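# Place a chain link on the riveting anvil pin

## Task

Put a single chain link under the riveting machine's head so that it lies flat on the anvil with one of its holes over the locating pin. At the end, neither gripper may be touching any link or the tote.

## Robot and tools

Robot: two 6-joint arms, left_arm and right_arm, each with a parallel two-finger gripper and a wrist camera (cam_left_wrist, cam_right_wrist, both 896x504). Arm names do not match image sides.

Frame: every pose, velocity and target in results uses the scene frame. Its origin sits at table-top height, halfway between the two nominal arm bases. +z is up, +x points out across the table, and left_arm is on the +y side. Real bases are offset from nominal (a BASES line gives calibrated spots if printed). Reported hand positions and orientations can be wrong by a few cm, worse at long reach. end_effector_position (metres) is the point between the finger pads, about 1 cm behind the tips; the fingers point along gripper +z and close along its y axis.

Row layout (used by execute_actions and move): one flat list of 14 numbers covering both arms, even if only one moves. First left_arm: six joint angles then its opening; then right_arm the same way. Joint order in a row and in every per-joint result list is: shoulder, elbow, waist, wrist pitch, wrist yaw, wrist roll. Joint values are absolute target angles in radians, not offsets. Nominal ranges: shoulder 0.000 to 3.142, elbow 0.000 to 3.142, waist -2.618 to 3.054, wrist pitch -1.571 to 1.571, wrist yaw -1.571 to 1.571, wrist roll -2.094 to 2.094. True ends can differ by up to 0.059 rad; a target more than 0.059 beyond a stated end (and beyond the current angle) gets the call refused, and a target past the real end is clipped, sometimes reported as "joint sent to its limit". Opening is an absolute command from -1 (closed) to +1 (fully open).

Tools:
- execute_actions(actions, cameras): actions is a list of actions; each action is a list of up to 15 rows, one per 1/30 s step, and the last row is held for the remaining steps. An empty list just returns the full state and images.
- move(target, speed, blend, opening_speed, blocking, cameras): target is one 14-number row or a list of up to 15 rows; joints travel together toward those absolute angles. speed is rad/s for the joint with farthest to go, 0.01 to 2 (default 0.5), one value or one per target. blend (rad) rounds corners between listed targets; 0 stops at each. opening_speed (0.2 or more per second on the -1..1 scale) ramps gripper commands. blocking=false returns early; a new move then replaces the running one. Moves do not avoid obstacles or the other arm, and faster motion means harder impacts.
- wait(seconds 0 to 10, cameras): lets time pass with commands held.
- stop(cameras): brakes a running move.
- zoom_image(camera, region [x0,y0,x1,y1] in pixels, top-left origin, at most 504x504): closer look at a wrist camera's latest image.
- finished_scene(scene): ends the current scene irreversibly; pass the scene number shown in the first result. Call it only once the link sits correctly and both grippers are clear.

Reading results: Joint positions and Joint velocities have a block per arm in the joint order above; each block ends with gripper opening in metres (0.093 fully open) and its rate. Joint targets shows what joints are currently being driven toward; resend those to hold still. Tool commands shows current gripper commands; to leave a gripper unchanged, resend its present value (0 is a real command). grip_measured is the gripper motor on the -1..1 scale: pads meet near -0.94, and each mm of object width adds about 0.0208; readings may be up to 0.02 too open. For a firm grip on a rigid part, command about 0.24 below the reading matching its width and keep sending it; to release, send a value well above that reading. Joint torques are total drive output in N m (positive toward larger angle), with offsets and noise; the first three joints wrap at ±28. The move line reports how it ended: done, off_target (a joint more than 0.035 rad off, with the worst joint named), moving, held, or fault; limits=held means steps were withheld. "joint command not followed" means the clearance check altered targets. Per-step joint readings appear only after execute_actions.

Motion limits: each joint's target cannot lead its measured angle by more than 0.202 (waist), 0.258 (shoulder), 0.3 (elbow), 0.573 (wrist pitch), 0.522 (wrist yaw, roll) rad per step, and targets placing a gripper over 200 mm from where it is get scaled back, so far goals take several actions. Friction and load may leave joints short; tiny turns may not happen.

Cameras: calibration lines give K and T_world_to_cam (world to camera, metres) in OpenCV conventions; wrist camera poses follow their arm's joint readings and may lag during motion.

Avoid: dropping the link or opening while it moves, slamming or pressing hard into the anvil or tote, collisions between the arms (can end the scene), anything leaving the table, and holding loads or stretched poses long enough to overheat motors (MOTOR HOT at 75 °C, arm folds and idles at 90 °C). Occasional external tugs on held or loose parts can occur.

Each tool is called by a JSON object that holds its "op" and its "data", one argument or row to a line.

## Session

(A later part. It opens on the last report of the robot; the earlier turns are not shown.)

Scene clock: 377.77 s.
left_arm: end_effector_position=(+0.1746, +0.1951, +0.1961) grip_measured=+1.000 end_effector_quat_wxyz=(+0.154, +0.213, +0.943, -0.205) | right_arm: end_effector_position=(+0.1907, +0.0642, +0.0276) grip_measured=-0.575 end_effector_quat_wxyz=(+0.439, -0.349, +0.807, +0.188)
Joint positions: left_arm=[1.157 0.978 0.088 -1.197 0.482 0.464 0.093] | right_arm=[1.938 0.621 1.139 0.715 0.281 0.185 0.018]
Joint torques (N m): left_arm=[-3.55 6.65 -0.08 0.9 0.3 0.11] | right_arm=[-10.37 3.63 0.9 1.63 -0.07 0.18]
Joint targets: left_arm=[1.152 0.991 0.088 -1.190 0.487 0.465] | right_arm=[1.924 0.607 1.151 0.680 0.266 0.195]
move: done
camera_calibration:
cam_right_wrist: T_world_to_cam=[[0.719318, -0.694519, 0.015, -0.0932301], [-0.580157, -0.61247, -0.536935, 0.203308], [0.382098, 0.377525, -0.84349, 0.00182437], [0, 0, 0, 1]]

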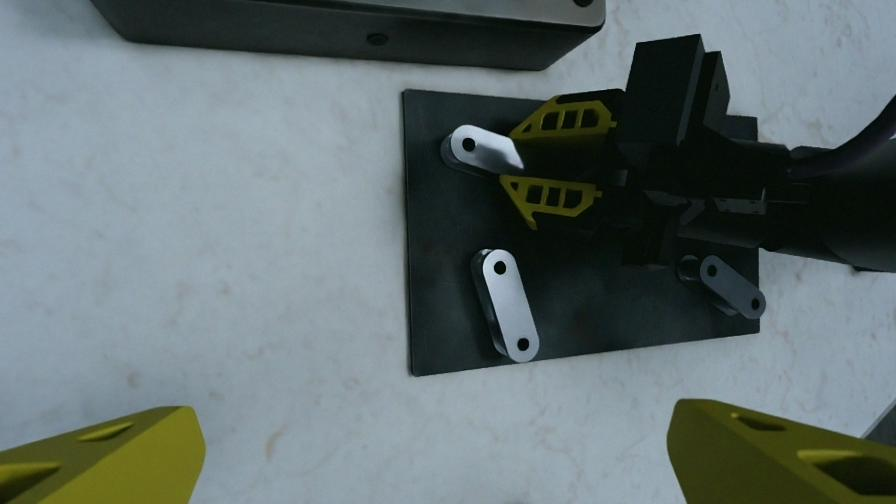

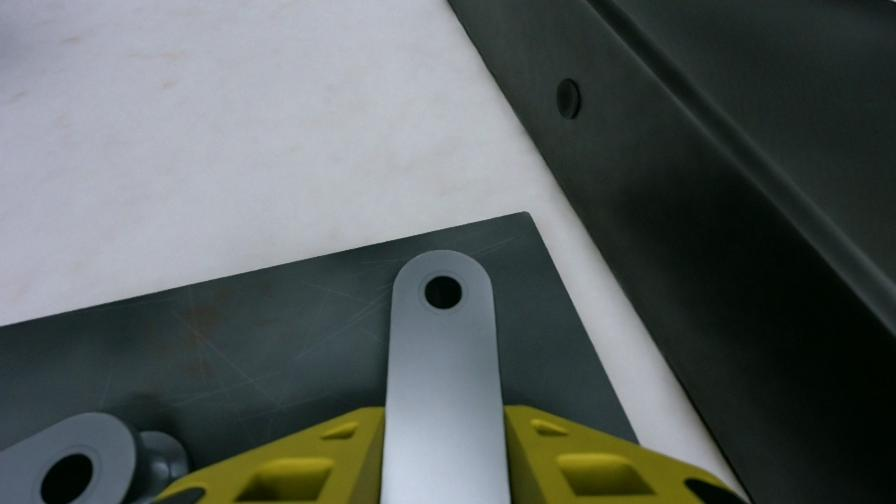

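{"op": "move", "data": {
  "target": [1.152, 0.991, 0.088, -1.190, 0.487, 0.465, 1.0, 1.6975, 0.7056, 1.147, 0.401, 0.275, 0.195, -0.8],
  "speed": 0.3
}}

Scene clock: 421.33 s.
left_arm: end_effector_position=(+0.1746, +0.1951, +0.1961) grip_measured=+1.000 end_effector_quat_wxyz=(+0.154, +0.213, +0.943, -0.205) | right_arm: end_effector_position=(+0.1874, +0.0619, +0.0758) grip_measured=-0.582 end_effector_quat_wxyz=(+0.425, -0.357, +0.812, +0.178)
Joint positions: left_arm=[1.157 0.978 0.088 -1.197 0.482 0.464 0.093] | right_arm=[1.724 0.683 1.143 0.4 0.278 0.185 0.017]
Joint torques (N m): left_arm=[-3.56 6.64 -0.08 0.89 0.3 0.11] | right_arm=[-10.71 7.98 0.16 1.98 0.07 0.19]
Joint targets: left_arm=[1.152 0.991 0.088 -1.190 0.487 0.465] | right_arm=[1.697 0.706 1.147 0.401 0.275 0.195]
move: done
camera_calibration:
cam_right_wrist: T_world_to_cam=[[0.723817, -0.689481, 0.0265589, -0.0952147], [-0.585349, -0.633968, -0.505421, 0.225804], [0.365316, 0.350286, -0.862464, 0.0508661], [0, 0, 0, 1]]

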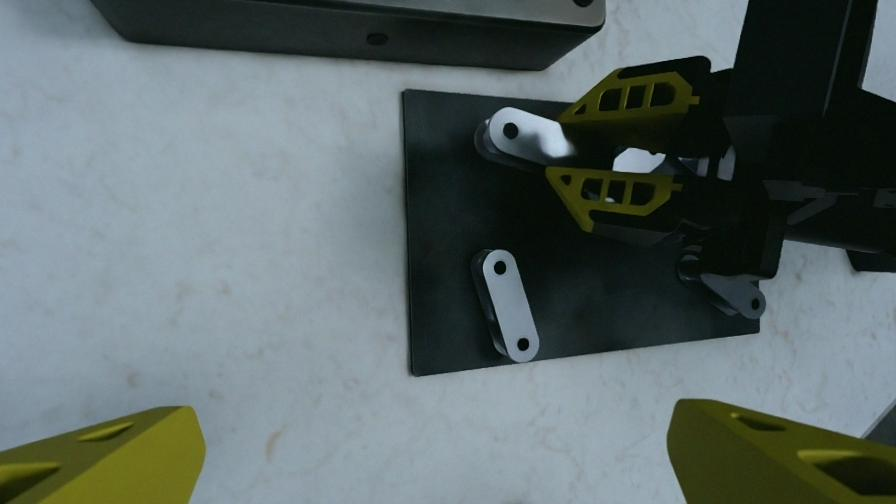

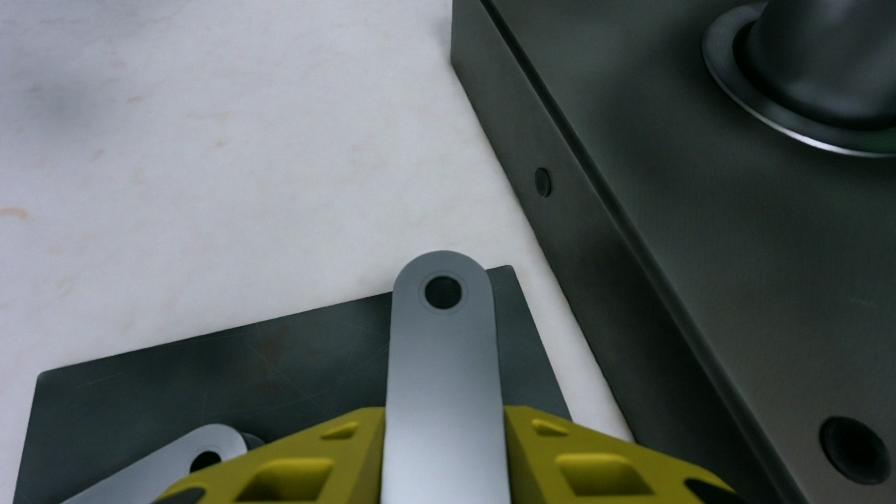

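{"op": "move", "data": {
  "target": [1.152, 0.991, 0.45, -1.190, 0.487, 0.465, 1.0, 2.1515, 1.2366, 1.068, 0.330, -0.010, -0.010, -0.8],
  "speed": 0.5
}}

Scene clock: 451.13 s.
left_arm: end_effector_position=(+0.1835, +0.2735, +0.1961) grip_measured=+1.000 end_effector_quat_wxyz=(+0.187, +0.043, +0.966, -0.174) | right_arm: end_effector_position=(+0.2330, +0.1839, +0.0637) grip_measured=-0.582 end_effector_quat_wxyz=(+0.400, -0.456, +0.758, +0.241)
Joint positions: left_arm=[1.157 0.978 0.443 -1.197 0.482 0.464 0.093] | right_arm=[2.134 1.208 1.074 0.328 0.001 0.001 0.017]
Joint torques (N m): left_arm=[-3.56 6.64 0.42 0.89 0.29 0.1] | right_arm=[-11.22 9.02 -0.81 2.08 -0.11 -0.08]
Joint targets: left_arm=[1.152 0.991 0.450 -1.190 0.487 0.465] | right_arm=[2.152 1.236 1.068 0.330 -0.010 -0.010]
move: done
camera_calibration:
cam_left_wrist: T_world_to_cam=[[-0.165815, -0.925709, 0.339953, 0.21387], [-0.982221, 0.185798, 0.0268491, 0.161034], [-0.0880169, -0.329457, -0.940059, 0.369338], [0, 0, 0, 1]]
cam_right_wrist: T_world_to_cam=[[0.877934, -0.478623, 0.0123603, -0.117523], [-0.404054, -0.754509, -0.517163, 0.304386], [0.256852, 0.44904, -0.855798, -0.0123006], [0, 0, 0, 1]]

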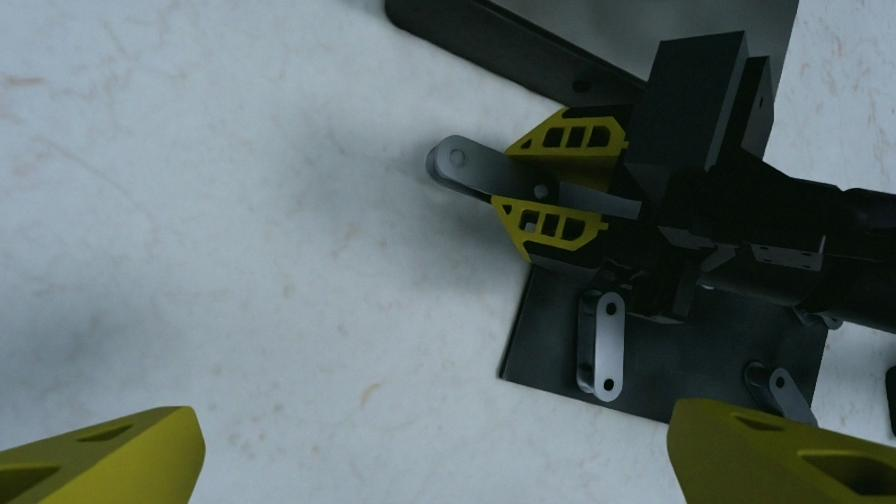

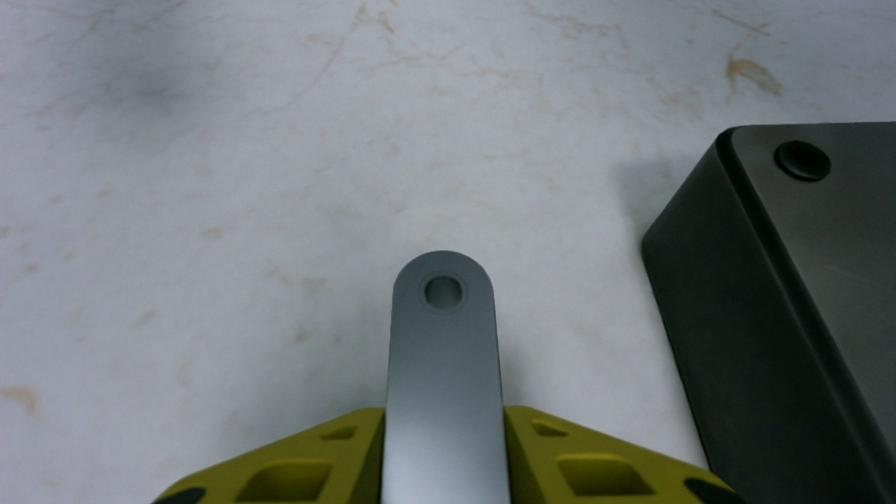

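{"op": "move", "data": {
  "target": [1.152, 0.991, 0.45, -1.190, 0.487, 0.465, 1.0, 2.250, 1.174, 1.068, 0.470, -0.010, -0.010, -0.8],
  "speed": 0.2
}}

{"op": "zoom_image", "data": {
  "camera": "cam_left_wrist",
  "region": [380, 80, 700, 300]
}}

Scene clock: 457.80 s.
left_arm: end_effector_position=(+0.1835, +0.2735, +0.1961) grip_measured=+1.000 end_effector_quat_wxyz=(+0.187, +0.043, +0.966, -0.174) | right_arm: end_effector_position=(+0.2332, +0.1847, +0.0281) grip_measured=-0.582 end_effector_quat_wxyz=(+0.402, -0.456, +0.757, +0.242)
Joint positions: left_arm=[1.157 0.978 0.443 -1.197 0.482 0.464 0.093] | right_arm=[2.229 1.184 1.074 0.452 0.001 0 0.017]
Joint torques (N m): left_arm=[-3.55 6.63 0.43 0.9 0.29 0.1] | right_arm=[-11.23 5.27 -0.81 2.26 -0.14 -0.03]
Joint targets: left_arm=[1.152 0.991 0.450 -1.190 0.487 0.465] | right_arm=[2.250 1.174 1.068 0.470 -0.010 -0.010]
move: done
camera_calibration:
cam_left_wrist: T_world_to_cam=[[-0.165815, -0.925709, 0.339953, 0.21387], [-0.982221, 0.185798, 0.0268491, 0.161034], [-0.0880169, -0.329457, -0.940059, 0.369338], [0, 0, 0, 1]]
cam_right_wrist: T_world_to_cam=[[0.878412, -0.477741, 0.0125074, -0.117223], [-0.402051, -0.752885, -0.521075, 0.285998], [0.258356, 0.45269, -0.853419, -0.0442992], [0, 0, 0, 1]]

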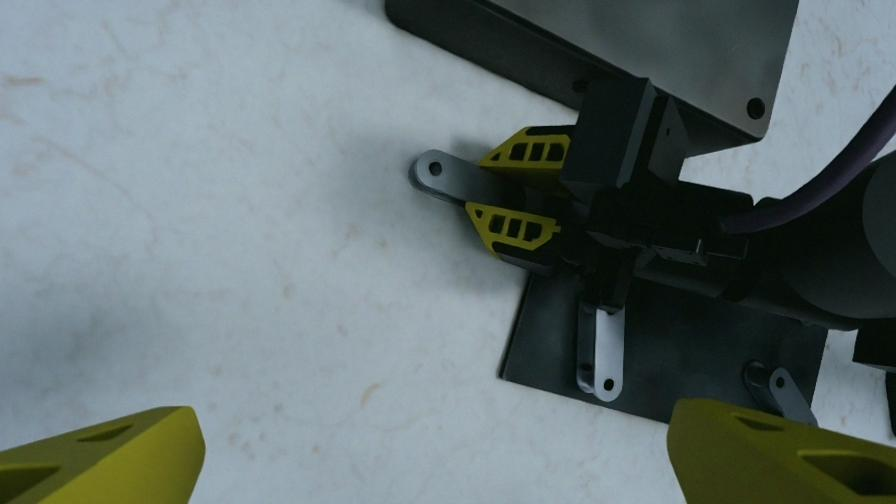

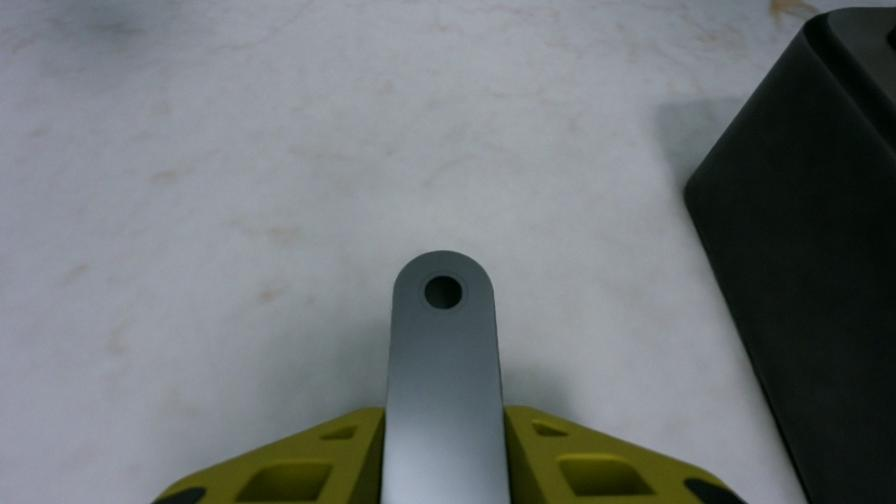

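Scaled by 1.575 from the camera's 896x504 image, which has a finer 1280x720 frame.

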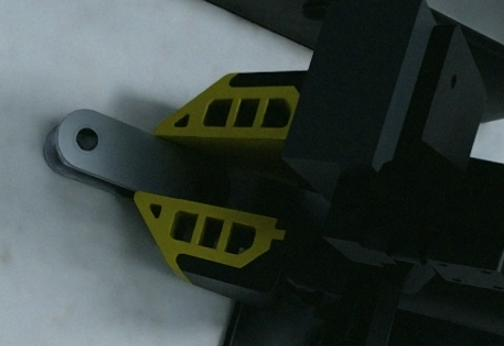

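{"op": "move", "data": {
  "target": [1.152, 0.991, 0.45, -1.190, 0.487, 0.465, 1.0, 2.266, 1.174, 1.068, 0.503, -0.010, -0.010, -0.8],
  "speed": 0.08,
  "cameras": ["cam_right_wrist"]
}}

Scene clock: 463.83 s.
left_arm: end_effector_position=(+0.1835, +0.2735, +0.1961) grip_measured=+1.000 end_effector_quat_wxyz=(+0.187, +0.043, +0.966, -0.174) | right_arm: end_effector_position=(+0.2345, +0.1870, +0.0261) grip_measured=-0.582 end_effector_quat_wxyz=(+0.408, -0.453, +0.753, +0.246)
Joint positions: left_arm=[1.157 0.978 0.443 -1.197 0.482 0.464 0.093] | right_arm=[2.245 1.184 1.074 0.485 0.001 0 0.017]
Joint torques (N m): left_arm=[-3.56 6.67 0.43 0.9 0.29 0.11] | right_arm=[-11.33 5.22 -0.83 2.29 -0.14 -0.03]
Joint targets: left_arm=[1.152 0.991 0.450 -1.190 0.487 0.465] | right_arm=[2.266 1.174 1.068 0.503 -0.010 -0.010]
move: done
camera_calibration:
cam_right_wrist: T_world_to_cam=[[0.878314, -0.477925, 0.0123096, -0.117105], [-0.397907, -0.745047, -0.535327, 0.285139], [0.265018, 0.465288, -0.844555, -0.0515289], [0, 0, 0, 1]]
Images, in order: cam_right_wrist.

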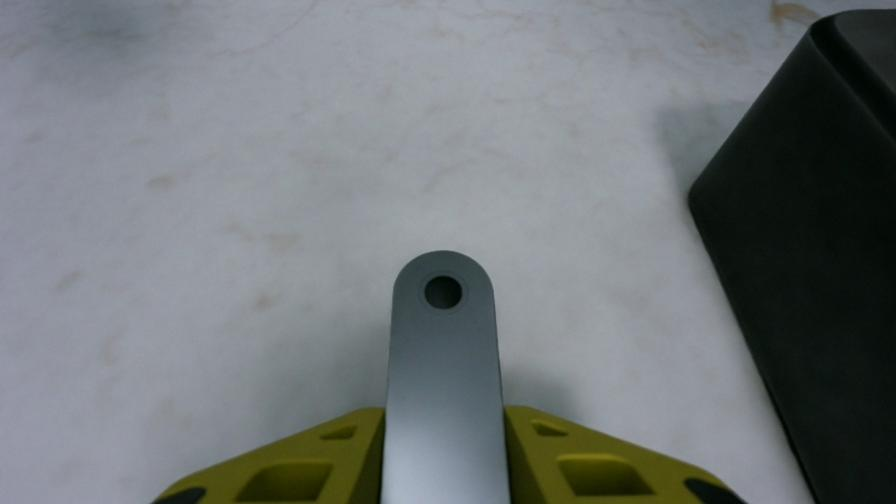

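{"op": "move", "data": {
  "target": [1.152, 0.991, 0.45, -1.190, 0.487, 0.465, 1.0, 2.273, 1.174, 1.068, 0.510, -0.010, -0.010, -0.8],
  "speed": 0.05,
  "cameras": []
}}

{"op": "move", "data": {
  "target": [1.152, 0.991, 0.45, -1.190, 0.487, 0.465, 1.0, 2.279, 1.174, 1.068, 0.516, -0.010, -0.010, -0.8],
  "speed": 0.05,
  "cameras": ["cam_right_wrist"]
}}

Scene clock: 468.57 s.
left_arm: end_effector_position=(+0.1835, +0.2735, +0.1961) grip_measured=+1.000 end_effector_quat_wxyz=(+0.187, +0.043, +0.966, -0.174) | right_arm: end_effector_position=(+0.2348, +0.1876, +0.0250) grip_measured=-0.582 end_effector_quat_wxyz=(+0.410, -0.453, +0.752, +0.247)
Joint positions: left_arm=[1.157 0.978 0.443 -1.197 0.482 0.464 0.093] | right_arm=[2.251 1.184 1.074 0.495 0.001 0 0.017]
Joint torques (N m): left_arm=[-3.56 6.63 0.43 0.9 0.3 0.11] | right_arm=[-11.25 5.19 -0.81 2.28 -0.14 -0.03]
Joint targets: left_arm=[1.152 0.991 0.450 -1.190 0.487 0.465] | right_arm=[2.273 1.174 1.068 0.510 -0.010 -0.010]
move: done

Scene clock: 469.27 s.
left_arm: end_effector_position=(+0.1835, +0.2735, +0.1961) grip_measured=+1.000 end_effector_quat_wxyz=(+0.187, +0.043, +0.966, -0.174) | right_arm: end_effector_position=(+0.2352, +0.1884, +0.0248) grip_measured=-0.582 end_effector_quat_wxyz=(+0.412, -0.452, +0.751, +0.248)
Joint positions: left_arm=[1.157 0.978 0.443 -1.197 0.482 0.464 0.093] | right_arm=[2.255 1.184 1.074 0.505 0.001 0 0.017]
Joint torques (N m): left_arm=[-3.58 6.64 0.43 0.89 0.3 0.11] | right_arm=[-11.03 5.19 -0.79 2.23 -0.15 -0.03]
Joint targets: left_arm=[1.152 0.991 0.450 -1.190 0.487 0.465] | right_arm=[2.279 1.174 1.068 0.516 -0.010 -0.010]
move: done
camera_calibration:
cam_right_wrist: T_world_to_cam=[[0.878255, -0.478037, 0.0121866, -0.117033], [-0.395308, -0.740133, -0.543998, 0.28446], [0.269071, 0.472952, -0.838998, -0.0559408], [0, 0, 0, 1]]
Images, in order: cam_right_wrist.

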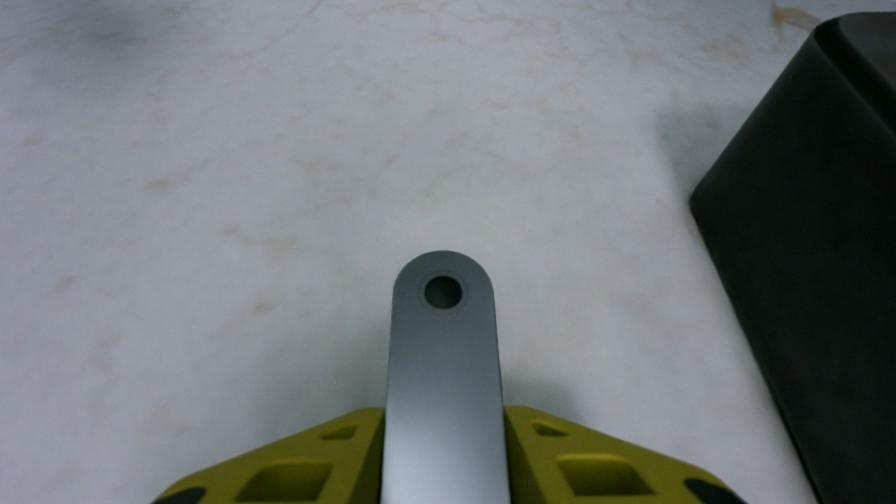

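{"op": "move", "data": {
  "target": [1.152, 0.991, 0.45, -1.190, 0.487, 0.465, 1.0, 2.279, 1.174, 1.068, 0.516, -0.010, -0.010, -0.1],
  "speed": 0.05,
  "opening_speed": 0.8
}}

Scene clock: 473.67 s.
left_arm: end_effector_position=(+0.1835, +0.2735, +0.1961) grip_measured=+1.000 end_effector_quat_wxyz=(+0.187, +0.043, +0.966, -0.174) | right_arm: end_effector_position=(+0.2360, +0.1901, +0.0276) grip_measured=-0.103 end_effector_quat_wxyz=(+0.417, -0.451, +0.748, +0.251)
Joint positions: left_arm=[1.157 0.978 0.443 -1.197 0.482 0.464 0.093] | right_arm=[2.256 1.184 1.074 0.519 0 0 0.04]
Joint torques (N m): left_arm=[-3.58 6.65 0.44 0.9 0.3 0.11] | right_arm=[-11.08 5.18 -0.81 2.04 -0.14 -0.03]
Joint targets: left_arm=[1.152 0.991 0.450 -1.190 0.487 0.465] | right_arm=[2.279 1.174 1.068 0.516 -0.010 -0.010]
move: done
camera_calibration:
cam_left_wrist: T_world_to_cam=[[-0.165815, -0.925709, 0.339953, 0.21387], [-0.982221, 0.185798, 0.0268491, 0.161034], [-0.0880169, -0.329457, -0.940059, 0.369338], [0, 0, 0, 1]]
cam_right_wrist: T_world_to_cam=[[0.878333, -0.477904, 0.0118155, -0.117014], [-0.39154, -0.733347, -0.555786, 0.285644], [0.274277, 0.483539, -0.831241, -0.058062], [0, 0, 0, 1]]

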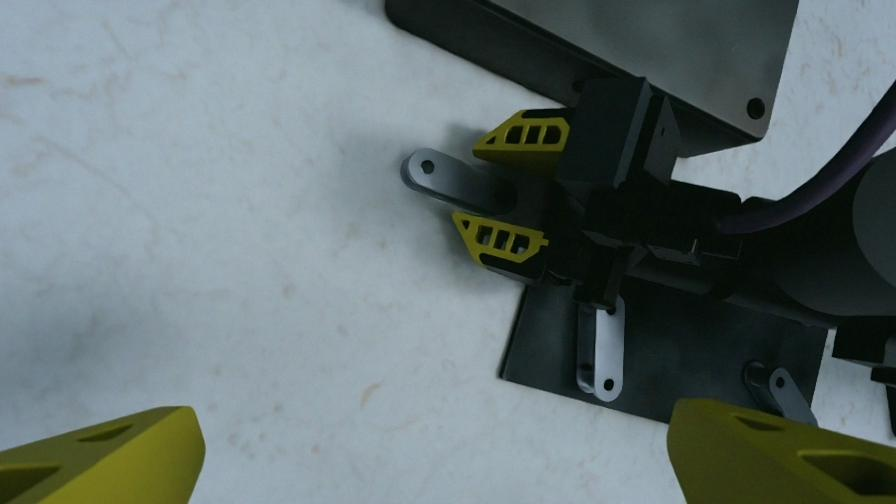

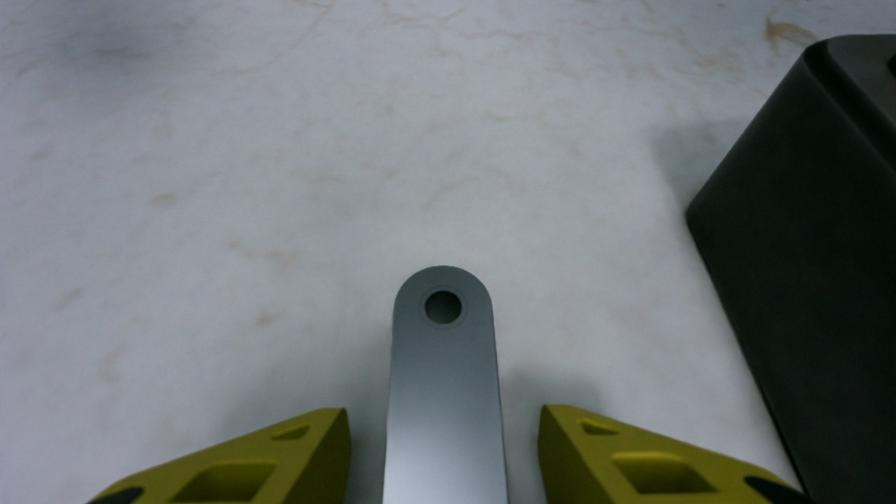

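{"op": "move", "data": {
  "target": [1.152, 0.991, 0.45, -1.190, 0.487, 0.465, 1.0, 2.163, 1.110, 1.068, 0.538, -0.010, -0.010, -0.1],
  "speed": 0.15
}}

Scene clock: 485.13 s.
left_arm: end_effector_position=(+0.1835, +0.2735, +0.1961) grip_measured=+1.000 end_effector_quat_wxyz=(+0.187, +0.043, +0.966, -0.174) | right_arm: end_effector_position=(+0.2320, +0.1825, +0.0450) grip_measured=-0.103 end_effector_quat_wxyz=(+0.429, -0.447, +0.742, +0.258)
Joint positions: left_arm=[1.157 0.978 0.443 -1.197 0.482 0.464 0.093] | right_arm=[2.192 1.126 1.074 0.544 0 0 0.04]
Joint torques (N m): left_arm=[-3.59 6.63 0.44 0.9 0.29 0.1] | right_arm=[-15.56 4.74 -0.81 2.05 -0.14 -0.03]
Joint targets: left_arm=[1.152 0.991 0.450 -1.190 0.487 0.465] | right_arm=[2.163 1.110 1.068 0.538 -0.010 -0.010]
move: done
camera_calibration:
cam_left_wrist: T_world_to_cam=[[-0.165815, -0.925709, 0.339953, 0.21387], [-0.982221, 0.185798, 0.0268491, 0.161034], [-0.0880169, -0.329457, -0.940059, 0.369338], [0, 0, 0, 1]]
cam_right_wrist: T_world_to_cam=[[0.878169, -0.478214, 0.0114529, -0.117209], [-0.383534, -0.718209, -0.580583, 0.28468], [0.285868, 0.505458, -0.81412, -0.0463596], [0, 0, 0, 1]]

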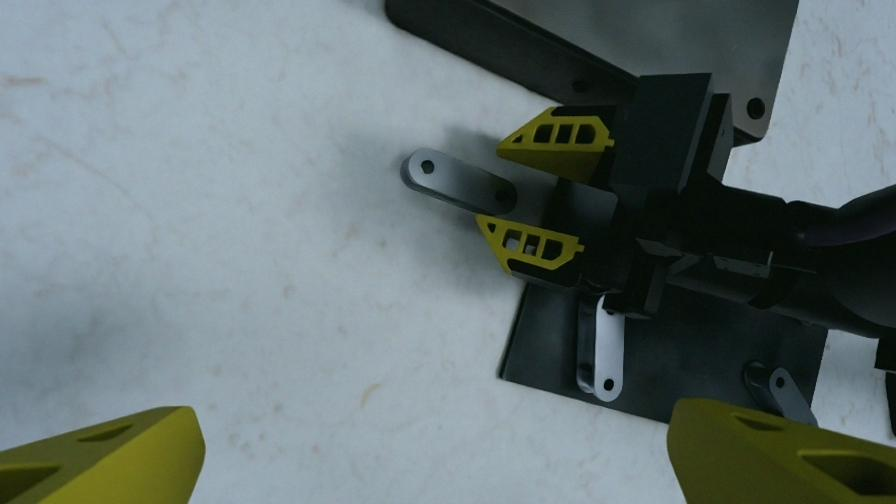

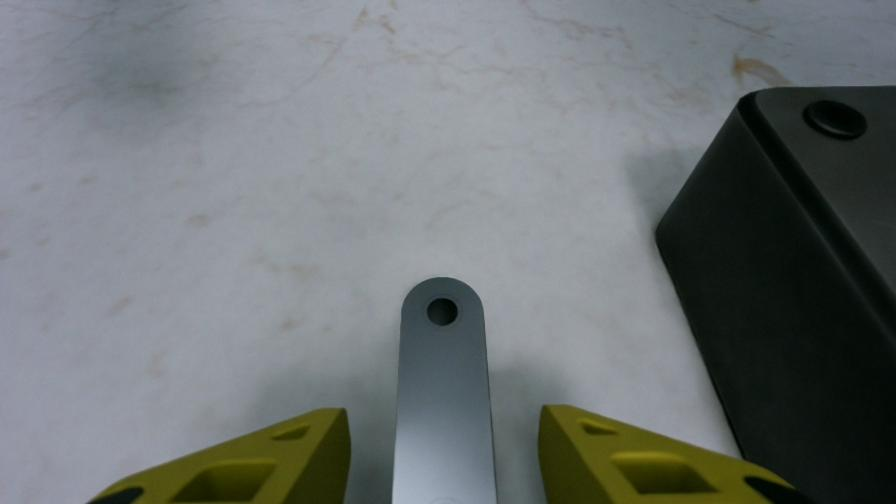

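{"op": "move", "data": {
  "target": [1.152, 0.991, 0.45, -1.190, 0.487, 0.465, 1.0, 2.258, 1.085, 1.068, 0.612, -0.010, -0.010, -0.1],
  "speed": 0.12
}}

Scene clock: 494.73 s.
left_arm: end_effector_position=(+0.1835, +0.2735, +0.1961) grip_measured=+1.000 end_effector_quat_wxyz=(+0.187, +0.043, +0.966, -0.174) | right_arm: end_effector_position=(+0.2297, +0.1782, +0.0261) grip_measured=-0.103 end_effector_quat_wxyz=(+0.428, -0.447, +0.742, +0.258)
Joint positions: left_arm=[1.157 0.978 0.443 -1.197 0.482 0.464 0.093] | right_arm=[2.235 1.096 1.074 0.615 0 0 0.04]
Joint torques (N m): left_arm=[-3.59 6.64 0.4 0.9 0.3 0.1] | right_arm=[-10.7 4.81 -0.81 2.1 -0.14 -0.02]
Heat: left arm: 45 °C; right arm: 49 °C.
Joint targets: left_arm=[1.152 0.991 0.450 -1.190 0.487 0.465] | right_arm=[2.258 1.085 1.068 0.612 -0.010 -0.010]
move: done
camera_calibration:
cam_left_wrist: T_world_to_cam=[[-0.165815, -0.925709, 0.339953, 0.21387], [-0.982221, 0.185798, 0.0268491, 0.161034], [-0.0880169, -0.329457, -0.940059, 0.369338], [0, 0, 0, 1]]
cam_right_wrist: T_world_to_cam=[[0.878175, -0.478202, 0.0114669, -0.117057], [-0.383845, -0.718796, -0.579651, 0.269891], [0.285433, 0.504634, -0.814784, -0.0585672], [0, 0, 0, 1]]

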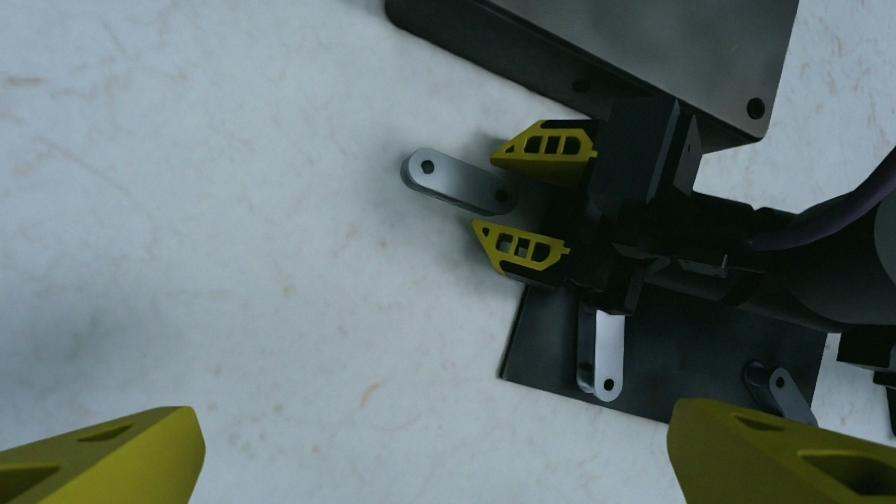

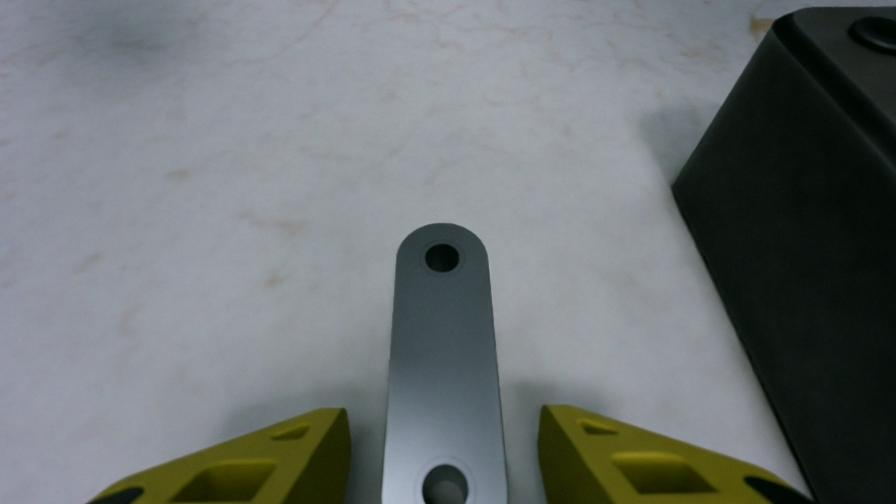

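{"op": "move", "data": {
  "target": [1.152, 0.991, 0.45, -1.190, 0.487, 0.465, 1.0, 2.267, 1.131, 1.068, 0.610, -0.010, -0.010, -0.1],
  "speed": 0.08,
  "cameras": ["cam_right_wrist"]
}}

Scene clock: 507.80 s.
left_arm: end_effector_position=(+0.1835, +0.2735, +0.1961) grip_measured=+1.000 end_effector_quat_wxyz=(+0.187, +0.043, +0.966, -0.174) | right_arm: end_effector_position=(+0.2318, +0.1822, +0.0291) grip_measured=-0.103 end_effector_quat_wxyz=(+0.432, -0.445, +0.740, +0.260)
Joint positions: left_arm=[1.157 0.978 0.443 -1.197 0.482 0.464 0.093] | right_arm=[2.241 1.112 1.074 0.616 0 0 0.04]
Joint torques (N m): left_arm=[-3.59 6.68 0.43 0.9 0.3 0.1] | right_arm=[-10.47 7.43 -0.8 2.06 -0.14 -0.02]
Joint targets: left_arm=[1.152 0.991 0.450 -1.190 0.487 0.465] | right_arm=[2.267 1.131 1.068 0.610 -0.010 -0.010]
move: done
camera_calibration:
cam_right_wrist: T_world_to_cam=[[0.878116, -0.478314, 0.0113312, -0.116999], [-0.380824, -0.713083, -0.58863, 0.273864], [0.28963, 0.51257, -0.808323, -0.0613422], [0, 0, 0, 1]]
Images, in order: cam_right_wrist.

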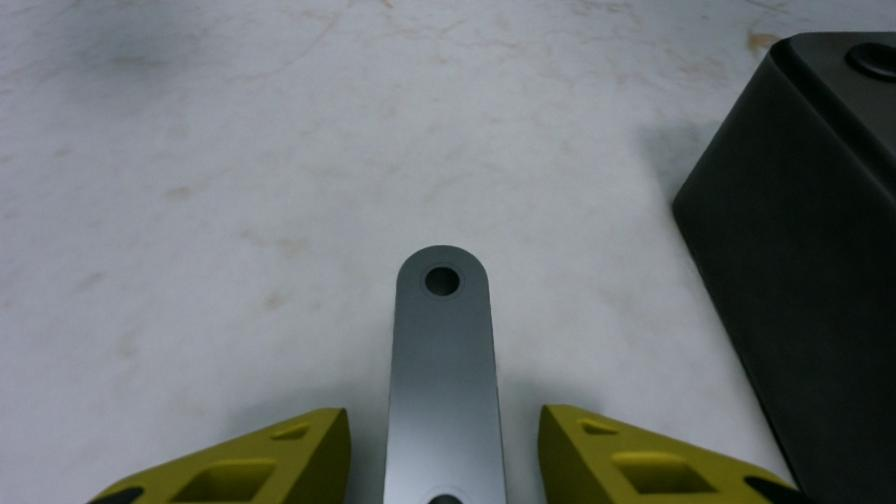

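{"op": "move", "data": {
  "target": [1.152, 0.991, 0.45, -1.190, 0.487, 0.465, 1.0, 2.273, 1.131, 1.068, 0.610, -0.010, -0.010, -0.1],
  "speed": 0.08,
  "cameras": ["cam_right_wrist"]
}}

Scene clock: 510.87 s.
left_arm: end_effector_position=(+0.1835, +0.2735, +0.1961) grip_measured=+1.000 end_effector_quat_wxyz=(+0.187, +0.043, +0.966, -0.174) | right_arm: end_effector_position=(+0.2315, +0.1816, +0.0258) grip_measured=-0.103 end_effector_quat_wxyz=(+0.430, -0.446, +0.741, +0.259)
Joint positions: left_arm=[1.157 0.978 0.443 -1.197 0.482 0.464 0.093] | right_arm=[2.247 1.112 1.074 0.617 0 0 0.04]
Joint torques (N m): left_arm=[-3.58 6.64 0.43 0.9 0.3 0.11] | right_arm=[-10.51 7.41 -0.81 2.05 -0.15 -0.03]
Joint targets: left_arm=[1.152 0.991 0.450 -1.190 0.487 0.465] | right_arm=[2.273 1.131 1.068 0.610 -0.010 -0.010]
move: done
camera_calibration:
cam_right_wrist: T_world_to_cam=[[0.878146, -0.478256, 0.0114016, -0.116988], [-0.382392, -0.716049, -0.583995, 0.272202], [0.287463, 0.508473, -0.811677, -0.0623148], [0, 0, 0, 1]]
Images, in order: cam_right_wrist.

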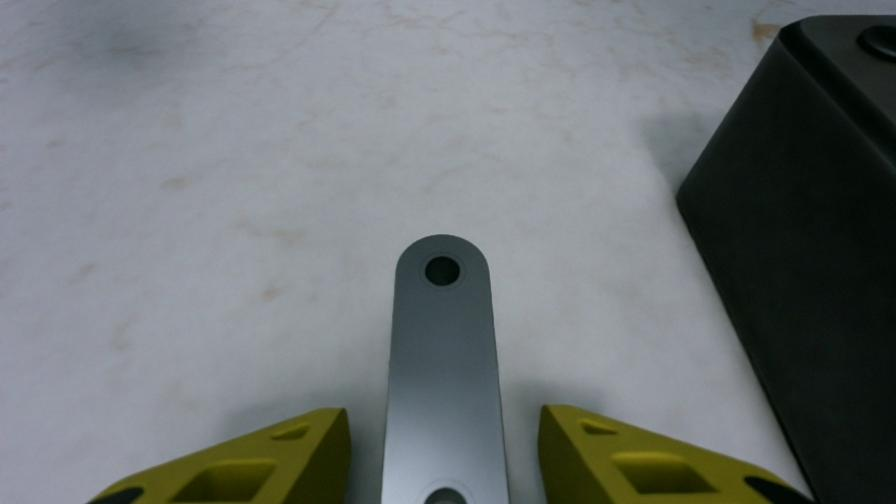

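{"op": "move", "data": {
  "target": [1.152, 0.991, 0.45, -1.190, 0.487, 0.465, 1.0, 2.273, 1.131, 1.068, 0.610, -0.010, -0.010, -0.85],
  "speed": 0.08,
  "opening_speed": 0.3
}}

Scene clock: 516.13 s.
left_arm: end_effector_position=(+0.1835, +0.2735, +0.1961) grip_measured=+1.000 end_effector_quat_wxyz=(+0.187, +0.043, +0.966, -0.174) | right_arm: end_effector_position=(+0.2315, +0.1817, +0.0258) grip_measured=-0.582 end_effector_quat_wxyz=(+0.430, -0.447, +0.741, +0.259)
Joint positions: left_arm=[1.157 0.978 0.443 -1.197 0.482 0.464 0.093] | right_arm=[2.247 1.112 1.074 0.617 0 -0.001 0.017]
Joint torques (N m): left_arm=[-3.6 6.67 0.43 0.89 0.3 0.11] | right_arm=[-10.55 7.39 -0.8 2.05 -0.14 -0.03]
Joint targets: left_arm=[1.152 0.991 0.450 -1.190 0.487 0.465] | right_arm=[2.273 1.131 1.068 0.610 -0.010 -0.010]
move: done
camera_calibration:
cam_left_wrist: T_world_to_cam=[[-0.165815, -0.925709, 0.339953, 0.21387], [-0.982221, 0.185798, 0.0268491, 0.161034], [-0.0880169, -0.329457, -0.940059, 0.369338], [0, 0, 0, 1]]
cam_right_wrist: T_world_to_cam=[[0.878481, -0.47763, 0.0118752, -0.117127], [-0.38164, -0.716449, -0.583996, 0.2721], [0.287442, 0.508497, -0.81167, -0.0623135], [0, 0, 0, 1]]

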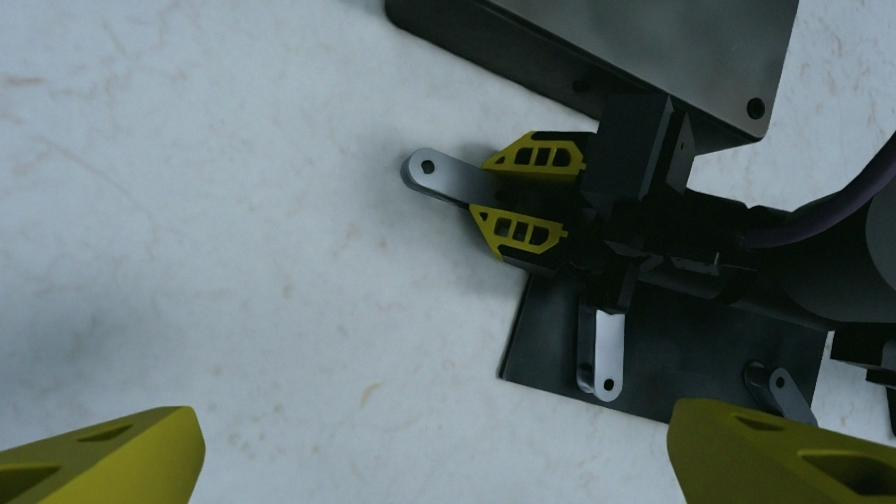

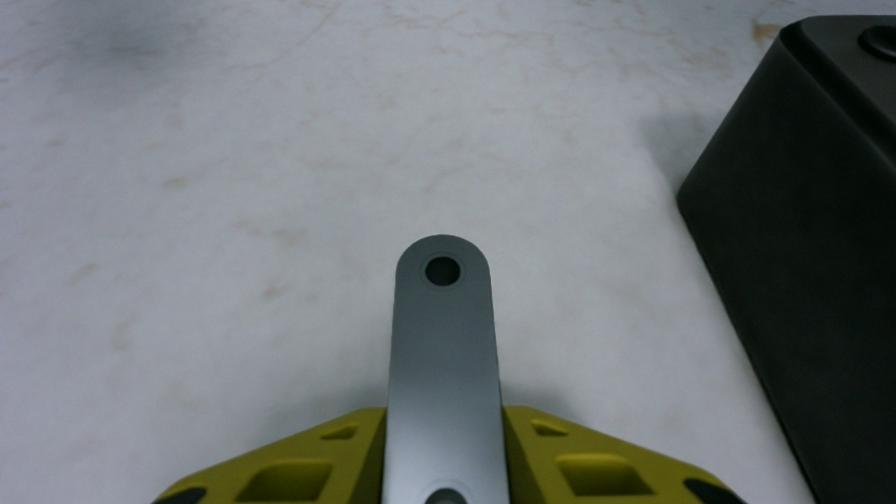

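{"op": "move", "data": {
  "target": [
    [1.152, 0.991, 0.45, -1.190, 0.487, 0.465, 1.0, 1.386, 0.758, 1.068, 0.12, -0.010, -0.010, -0.85],
    [1.152, 0.991, 0.45, -1.190, 0.487, 0.465, 1.0, 1.386, 0.758, 0.716, 0.12, -0.010, -0.010, -0.85]
  ],
  "speed": 0.5,
  "blend": 0.05
}}

Scene clock: 560.43 s.
left_arm: end_effector_position=(+0.1835, +0.2735, +0.1961) grip_measured=+1.000 end_effector_quat_wxyz=(+0.187, +0.043, +0.966, -0.174) | right_arm: end_effector_position=(+0.2854, -0.0279, +0.1785) grip_measured=-0.585 end_effector_quat_wxyz=(+0.467, -0.310, +0.808, +0.180)
Joint positions: left_arm=[1.157 0.978 0.443 -1.197 0.482 0.464 0.093] | right_arm=[1.408 0.769 0.718 0.116 -0.005 -0.001 0.017]
Joint torques (N m): left_arm=[-3.58 6.64 0.44 0.89 0.29 0.11] | right_arm=[-8.53 6.48 -0.4 2.13 -0.08 -0.02]
Joint targets: left_arm=[1.152 0.991 0.450 -1.190 0.487 0.465] | right_arm=[1.386 0.758 0.716 0.120 -0.010 -0.010]
move: done
camera_calibration:
cam_left_wrist: T_world_to_cam=[[-0.165815, -0.925709, 0.339953, 0.21387], [-0.982221, 0.185798, 0.0268491, 0.161034], [-0.0880169, -0.329457, -0.940059, 0.369338], [0, 0, 0, 1]]
cam_right_wrist: T_world_to_cam=[[0.659995, -0.75121, 0.0094484, -0.211223], [-0.60803, -0.541503, -0.580581, 0.300554], [0.441255, 0.377436, -0.814147, 0.105553], [0, 0, 0, 1]]

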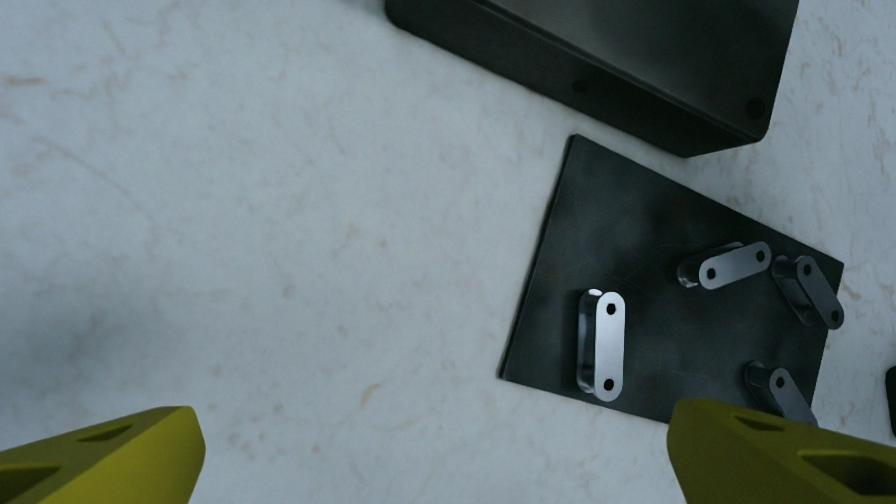

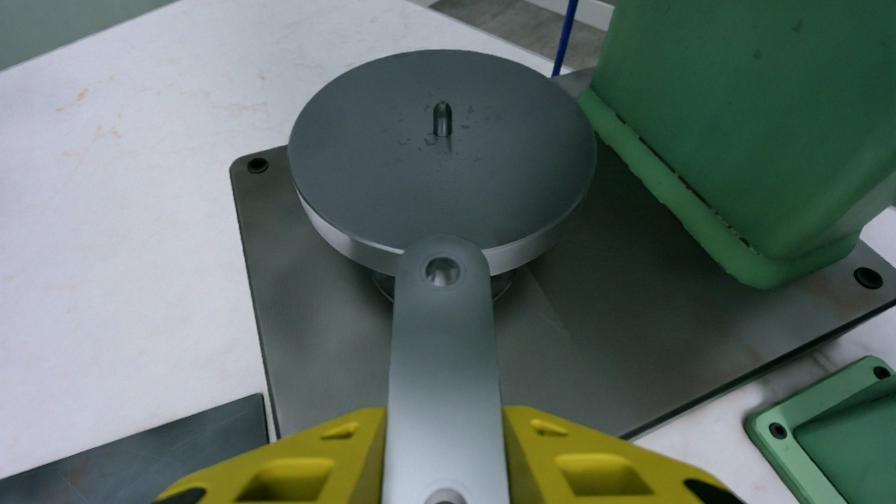

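{"op": "zoom_image", "data": {
  "camera": "cam_right_wrist",
  "region": [402, 80, 482, 160]
}}

{"op": "zoom_image", "data": {
  "camera": "cam_right_wrist",
  "region": [393, 230, 493, 310]
}}

Scaled by 6.300 from the camera's 896x504 image, which has a finer 1280x720 frame.

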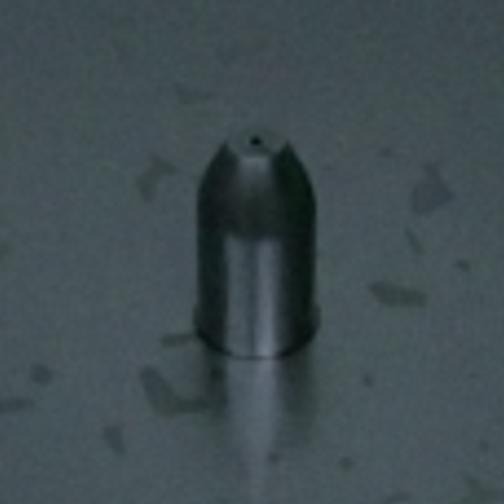

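Scaled by 5.040 from the camera's 896x504 image, which has a finer 1280x720 frame.

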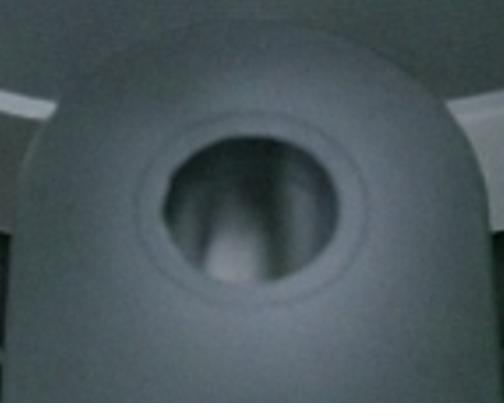

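{"op": "move", "data": {
  "target": [1.370, 0.308, 0.171, 0.813, 1.025, 0.192, 1.0, 1.386, 0.758, 0.716, 0.12, -0.010, -0.010, -0.85],
  "speed": 0.8
}}

Scene clock: 588.70 s.
left_arm: end_effector_position=(+0.2772, +0.1646, +0.1915) grip_measured=+1.000 end_effector_quat_wxyz=(+0.592, +0.311, +0.687, -0.282) | right_arm: end_effector_position=(+0.2853, -0.0279, +0.1784) grip_measured=-0.585 end_effector_quat_wxyz=(+0.467, -0.310, +0.809, +0.180)
Joint positions: left_arm=[1.363 0.316 0.178 0.782 1.012 0.206 0.093] | right_arm=[1.408 0.769 0.718 0.116 -0.005 -0.001 0.017]
Joint torques (N m): left_arm=[-3.55 4.44 -0.68 2.27 0.17 -0.05] | right_arm=[-8.47 6.5 -0.43 2.17 -0.08 -0.03]
Joint targets: left_arm=[1.370 0.308 0.171 0.813 1.025 0.192] | right_arm=[1.386 0.758 0.716 0.120 -0.010 -0.010]
move: done
camera_calibration:
cam_left_wrist: T_world_to_cam=[[-0.780269, -0.625269, 0.01478, 0.313387], [-0.353776, 0.421741, -0.834852, 0.225383], [0.515774, -0.656638, -0.550277, 0.149205], [0, 0, 0, 1]]
cam_right_wrist: T_world_to_cam=[[0.659998, -0.751208, 0.00945114, -0.211223], [-0.608195, -0.54165, -0.580271, 0.300458], [0.441023, 0.377229, -0.814369, 0.105614], [0, 0, 0, 1]]

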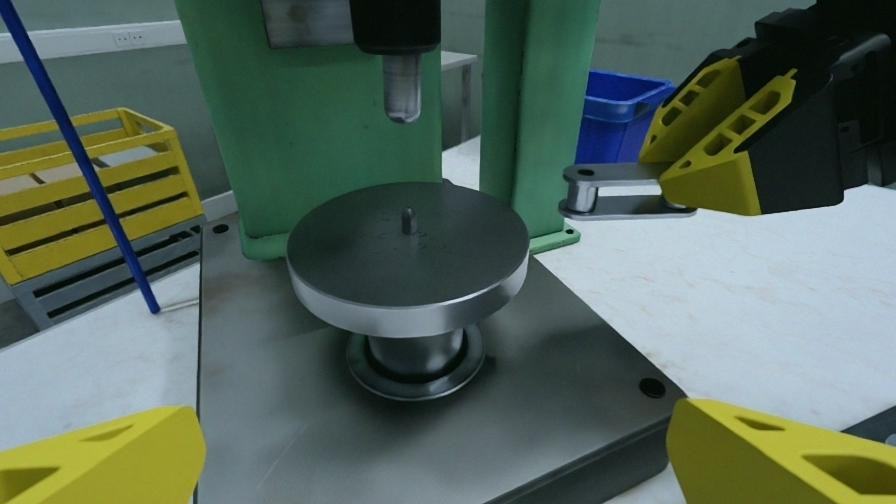

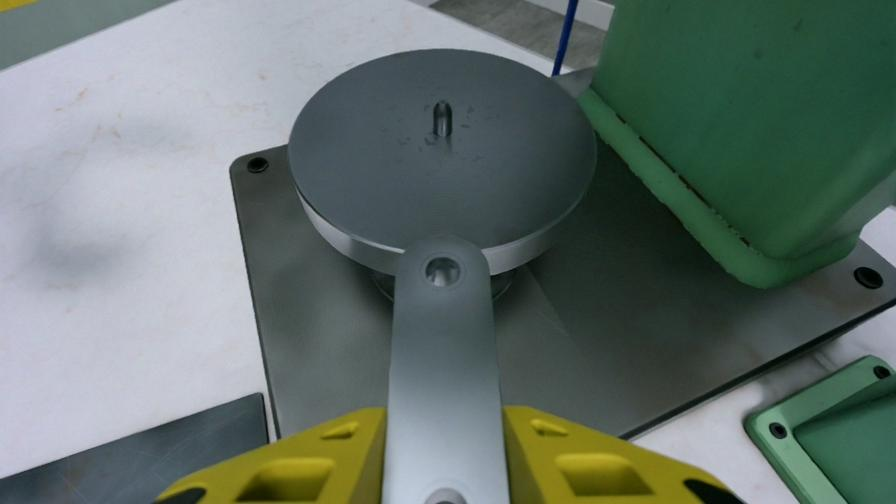

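{"op": "move", "data": {
  "target": [1.370, 0.308, 0.171, 0.813, 1.025, 0.192, 1.0, 1.690, 1.068, 0.726, 0.112, -0.010, -0.010, -0.85],
  "speed": 0.25
}}

Scene clock: 604.60 s.
left_arm: end_effector_position=(+0.2772, +0.1646, +0.1916) grip_measured=+1.000 end_effector_quat_wxyz=(+0.593, +0.312, +0.687, -0.283) | right_arm: end_effector_position=(+0.3371, +0.0183, +0.1783) grip_measured=-0.585 end_effector_quat_wxyz=(+0.463, -0.311, +0.811, +0.179)
Joint positions: left_arm=[1.363 0.316 0.178 0.783 1.013 0.206 0.093] | right_arm=[1.676 1.037 0.718 0.107 -0.005 -0.001 0.017]
Joint torques (N m): left_arm=[-3.56 4.44 -0.66 2.27 0.18 -0.06] | right_arm=[-8.02 10.11 0.53 2.17 -0.09 -0.02]
Joint targets: left_arm=[1.370 0.308 0.171 0.813 1.025 0.192] | right_arm=[1.690 1.068 0.726 0.112 -0.010 -0.010]
move: done
camera_calibration:
cam_left_wrist: T_world_to_cam=[[-0.780473, -0.62502, 0.0145442, 0.313411], [-0.353242, 0.421667, -0.835115, 0.22542], [0.515831, -0.656922, -0.549883, 0.149218], [0, 0, 0, 1]]
cam_right_wrist: T_world_to_cam=[[0.660065, -0.751148, 0.00951935, -0.210759], [-0.612298, -0.545308, -0.572477, 0.356973], [0.435206, 0.372044, -0.819865, 0.068257], [0, 0, 0, 1]]

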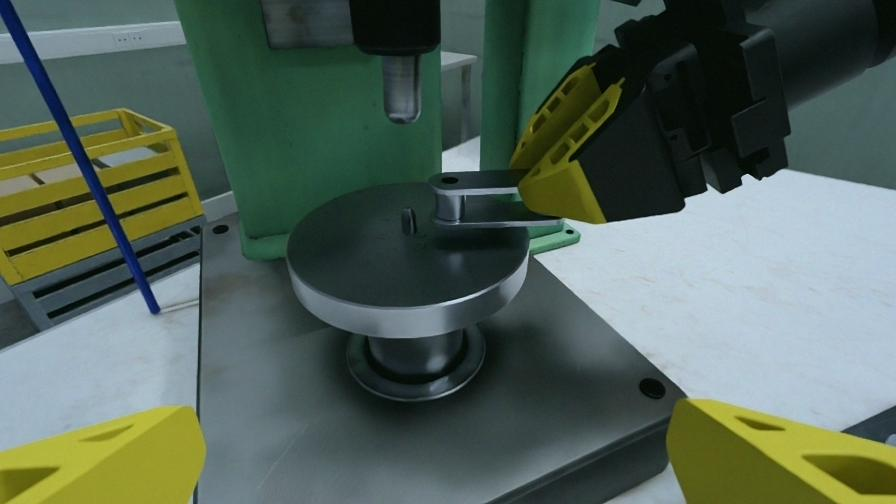

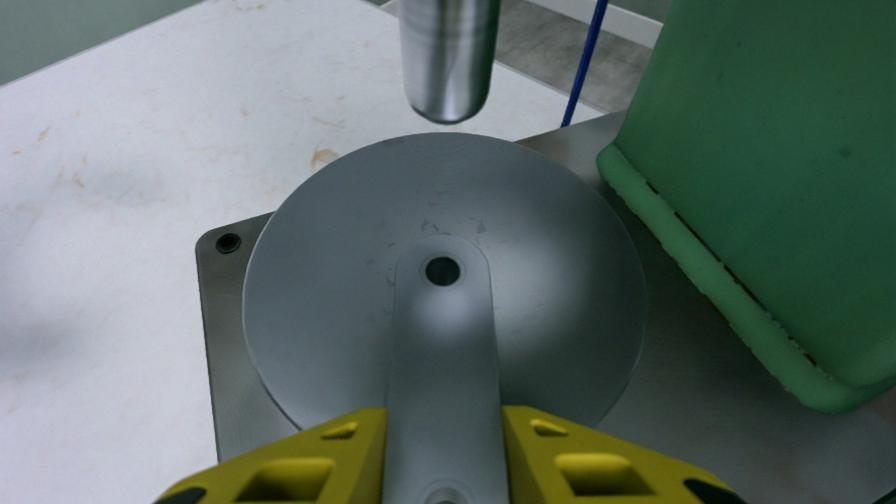

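{"op": "zoom_image", "data": {
  "camera": "cam_left_wrist",
  "region": [380, 140, 580, 260]
}}

Scaled by 2.520 from the camera's 896x504 image, which has a finer 1280x720 frame.

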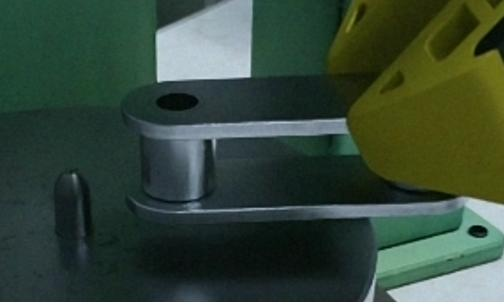

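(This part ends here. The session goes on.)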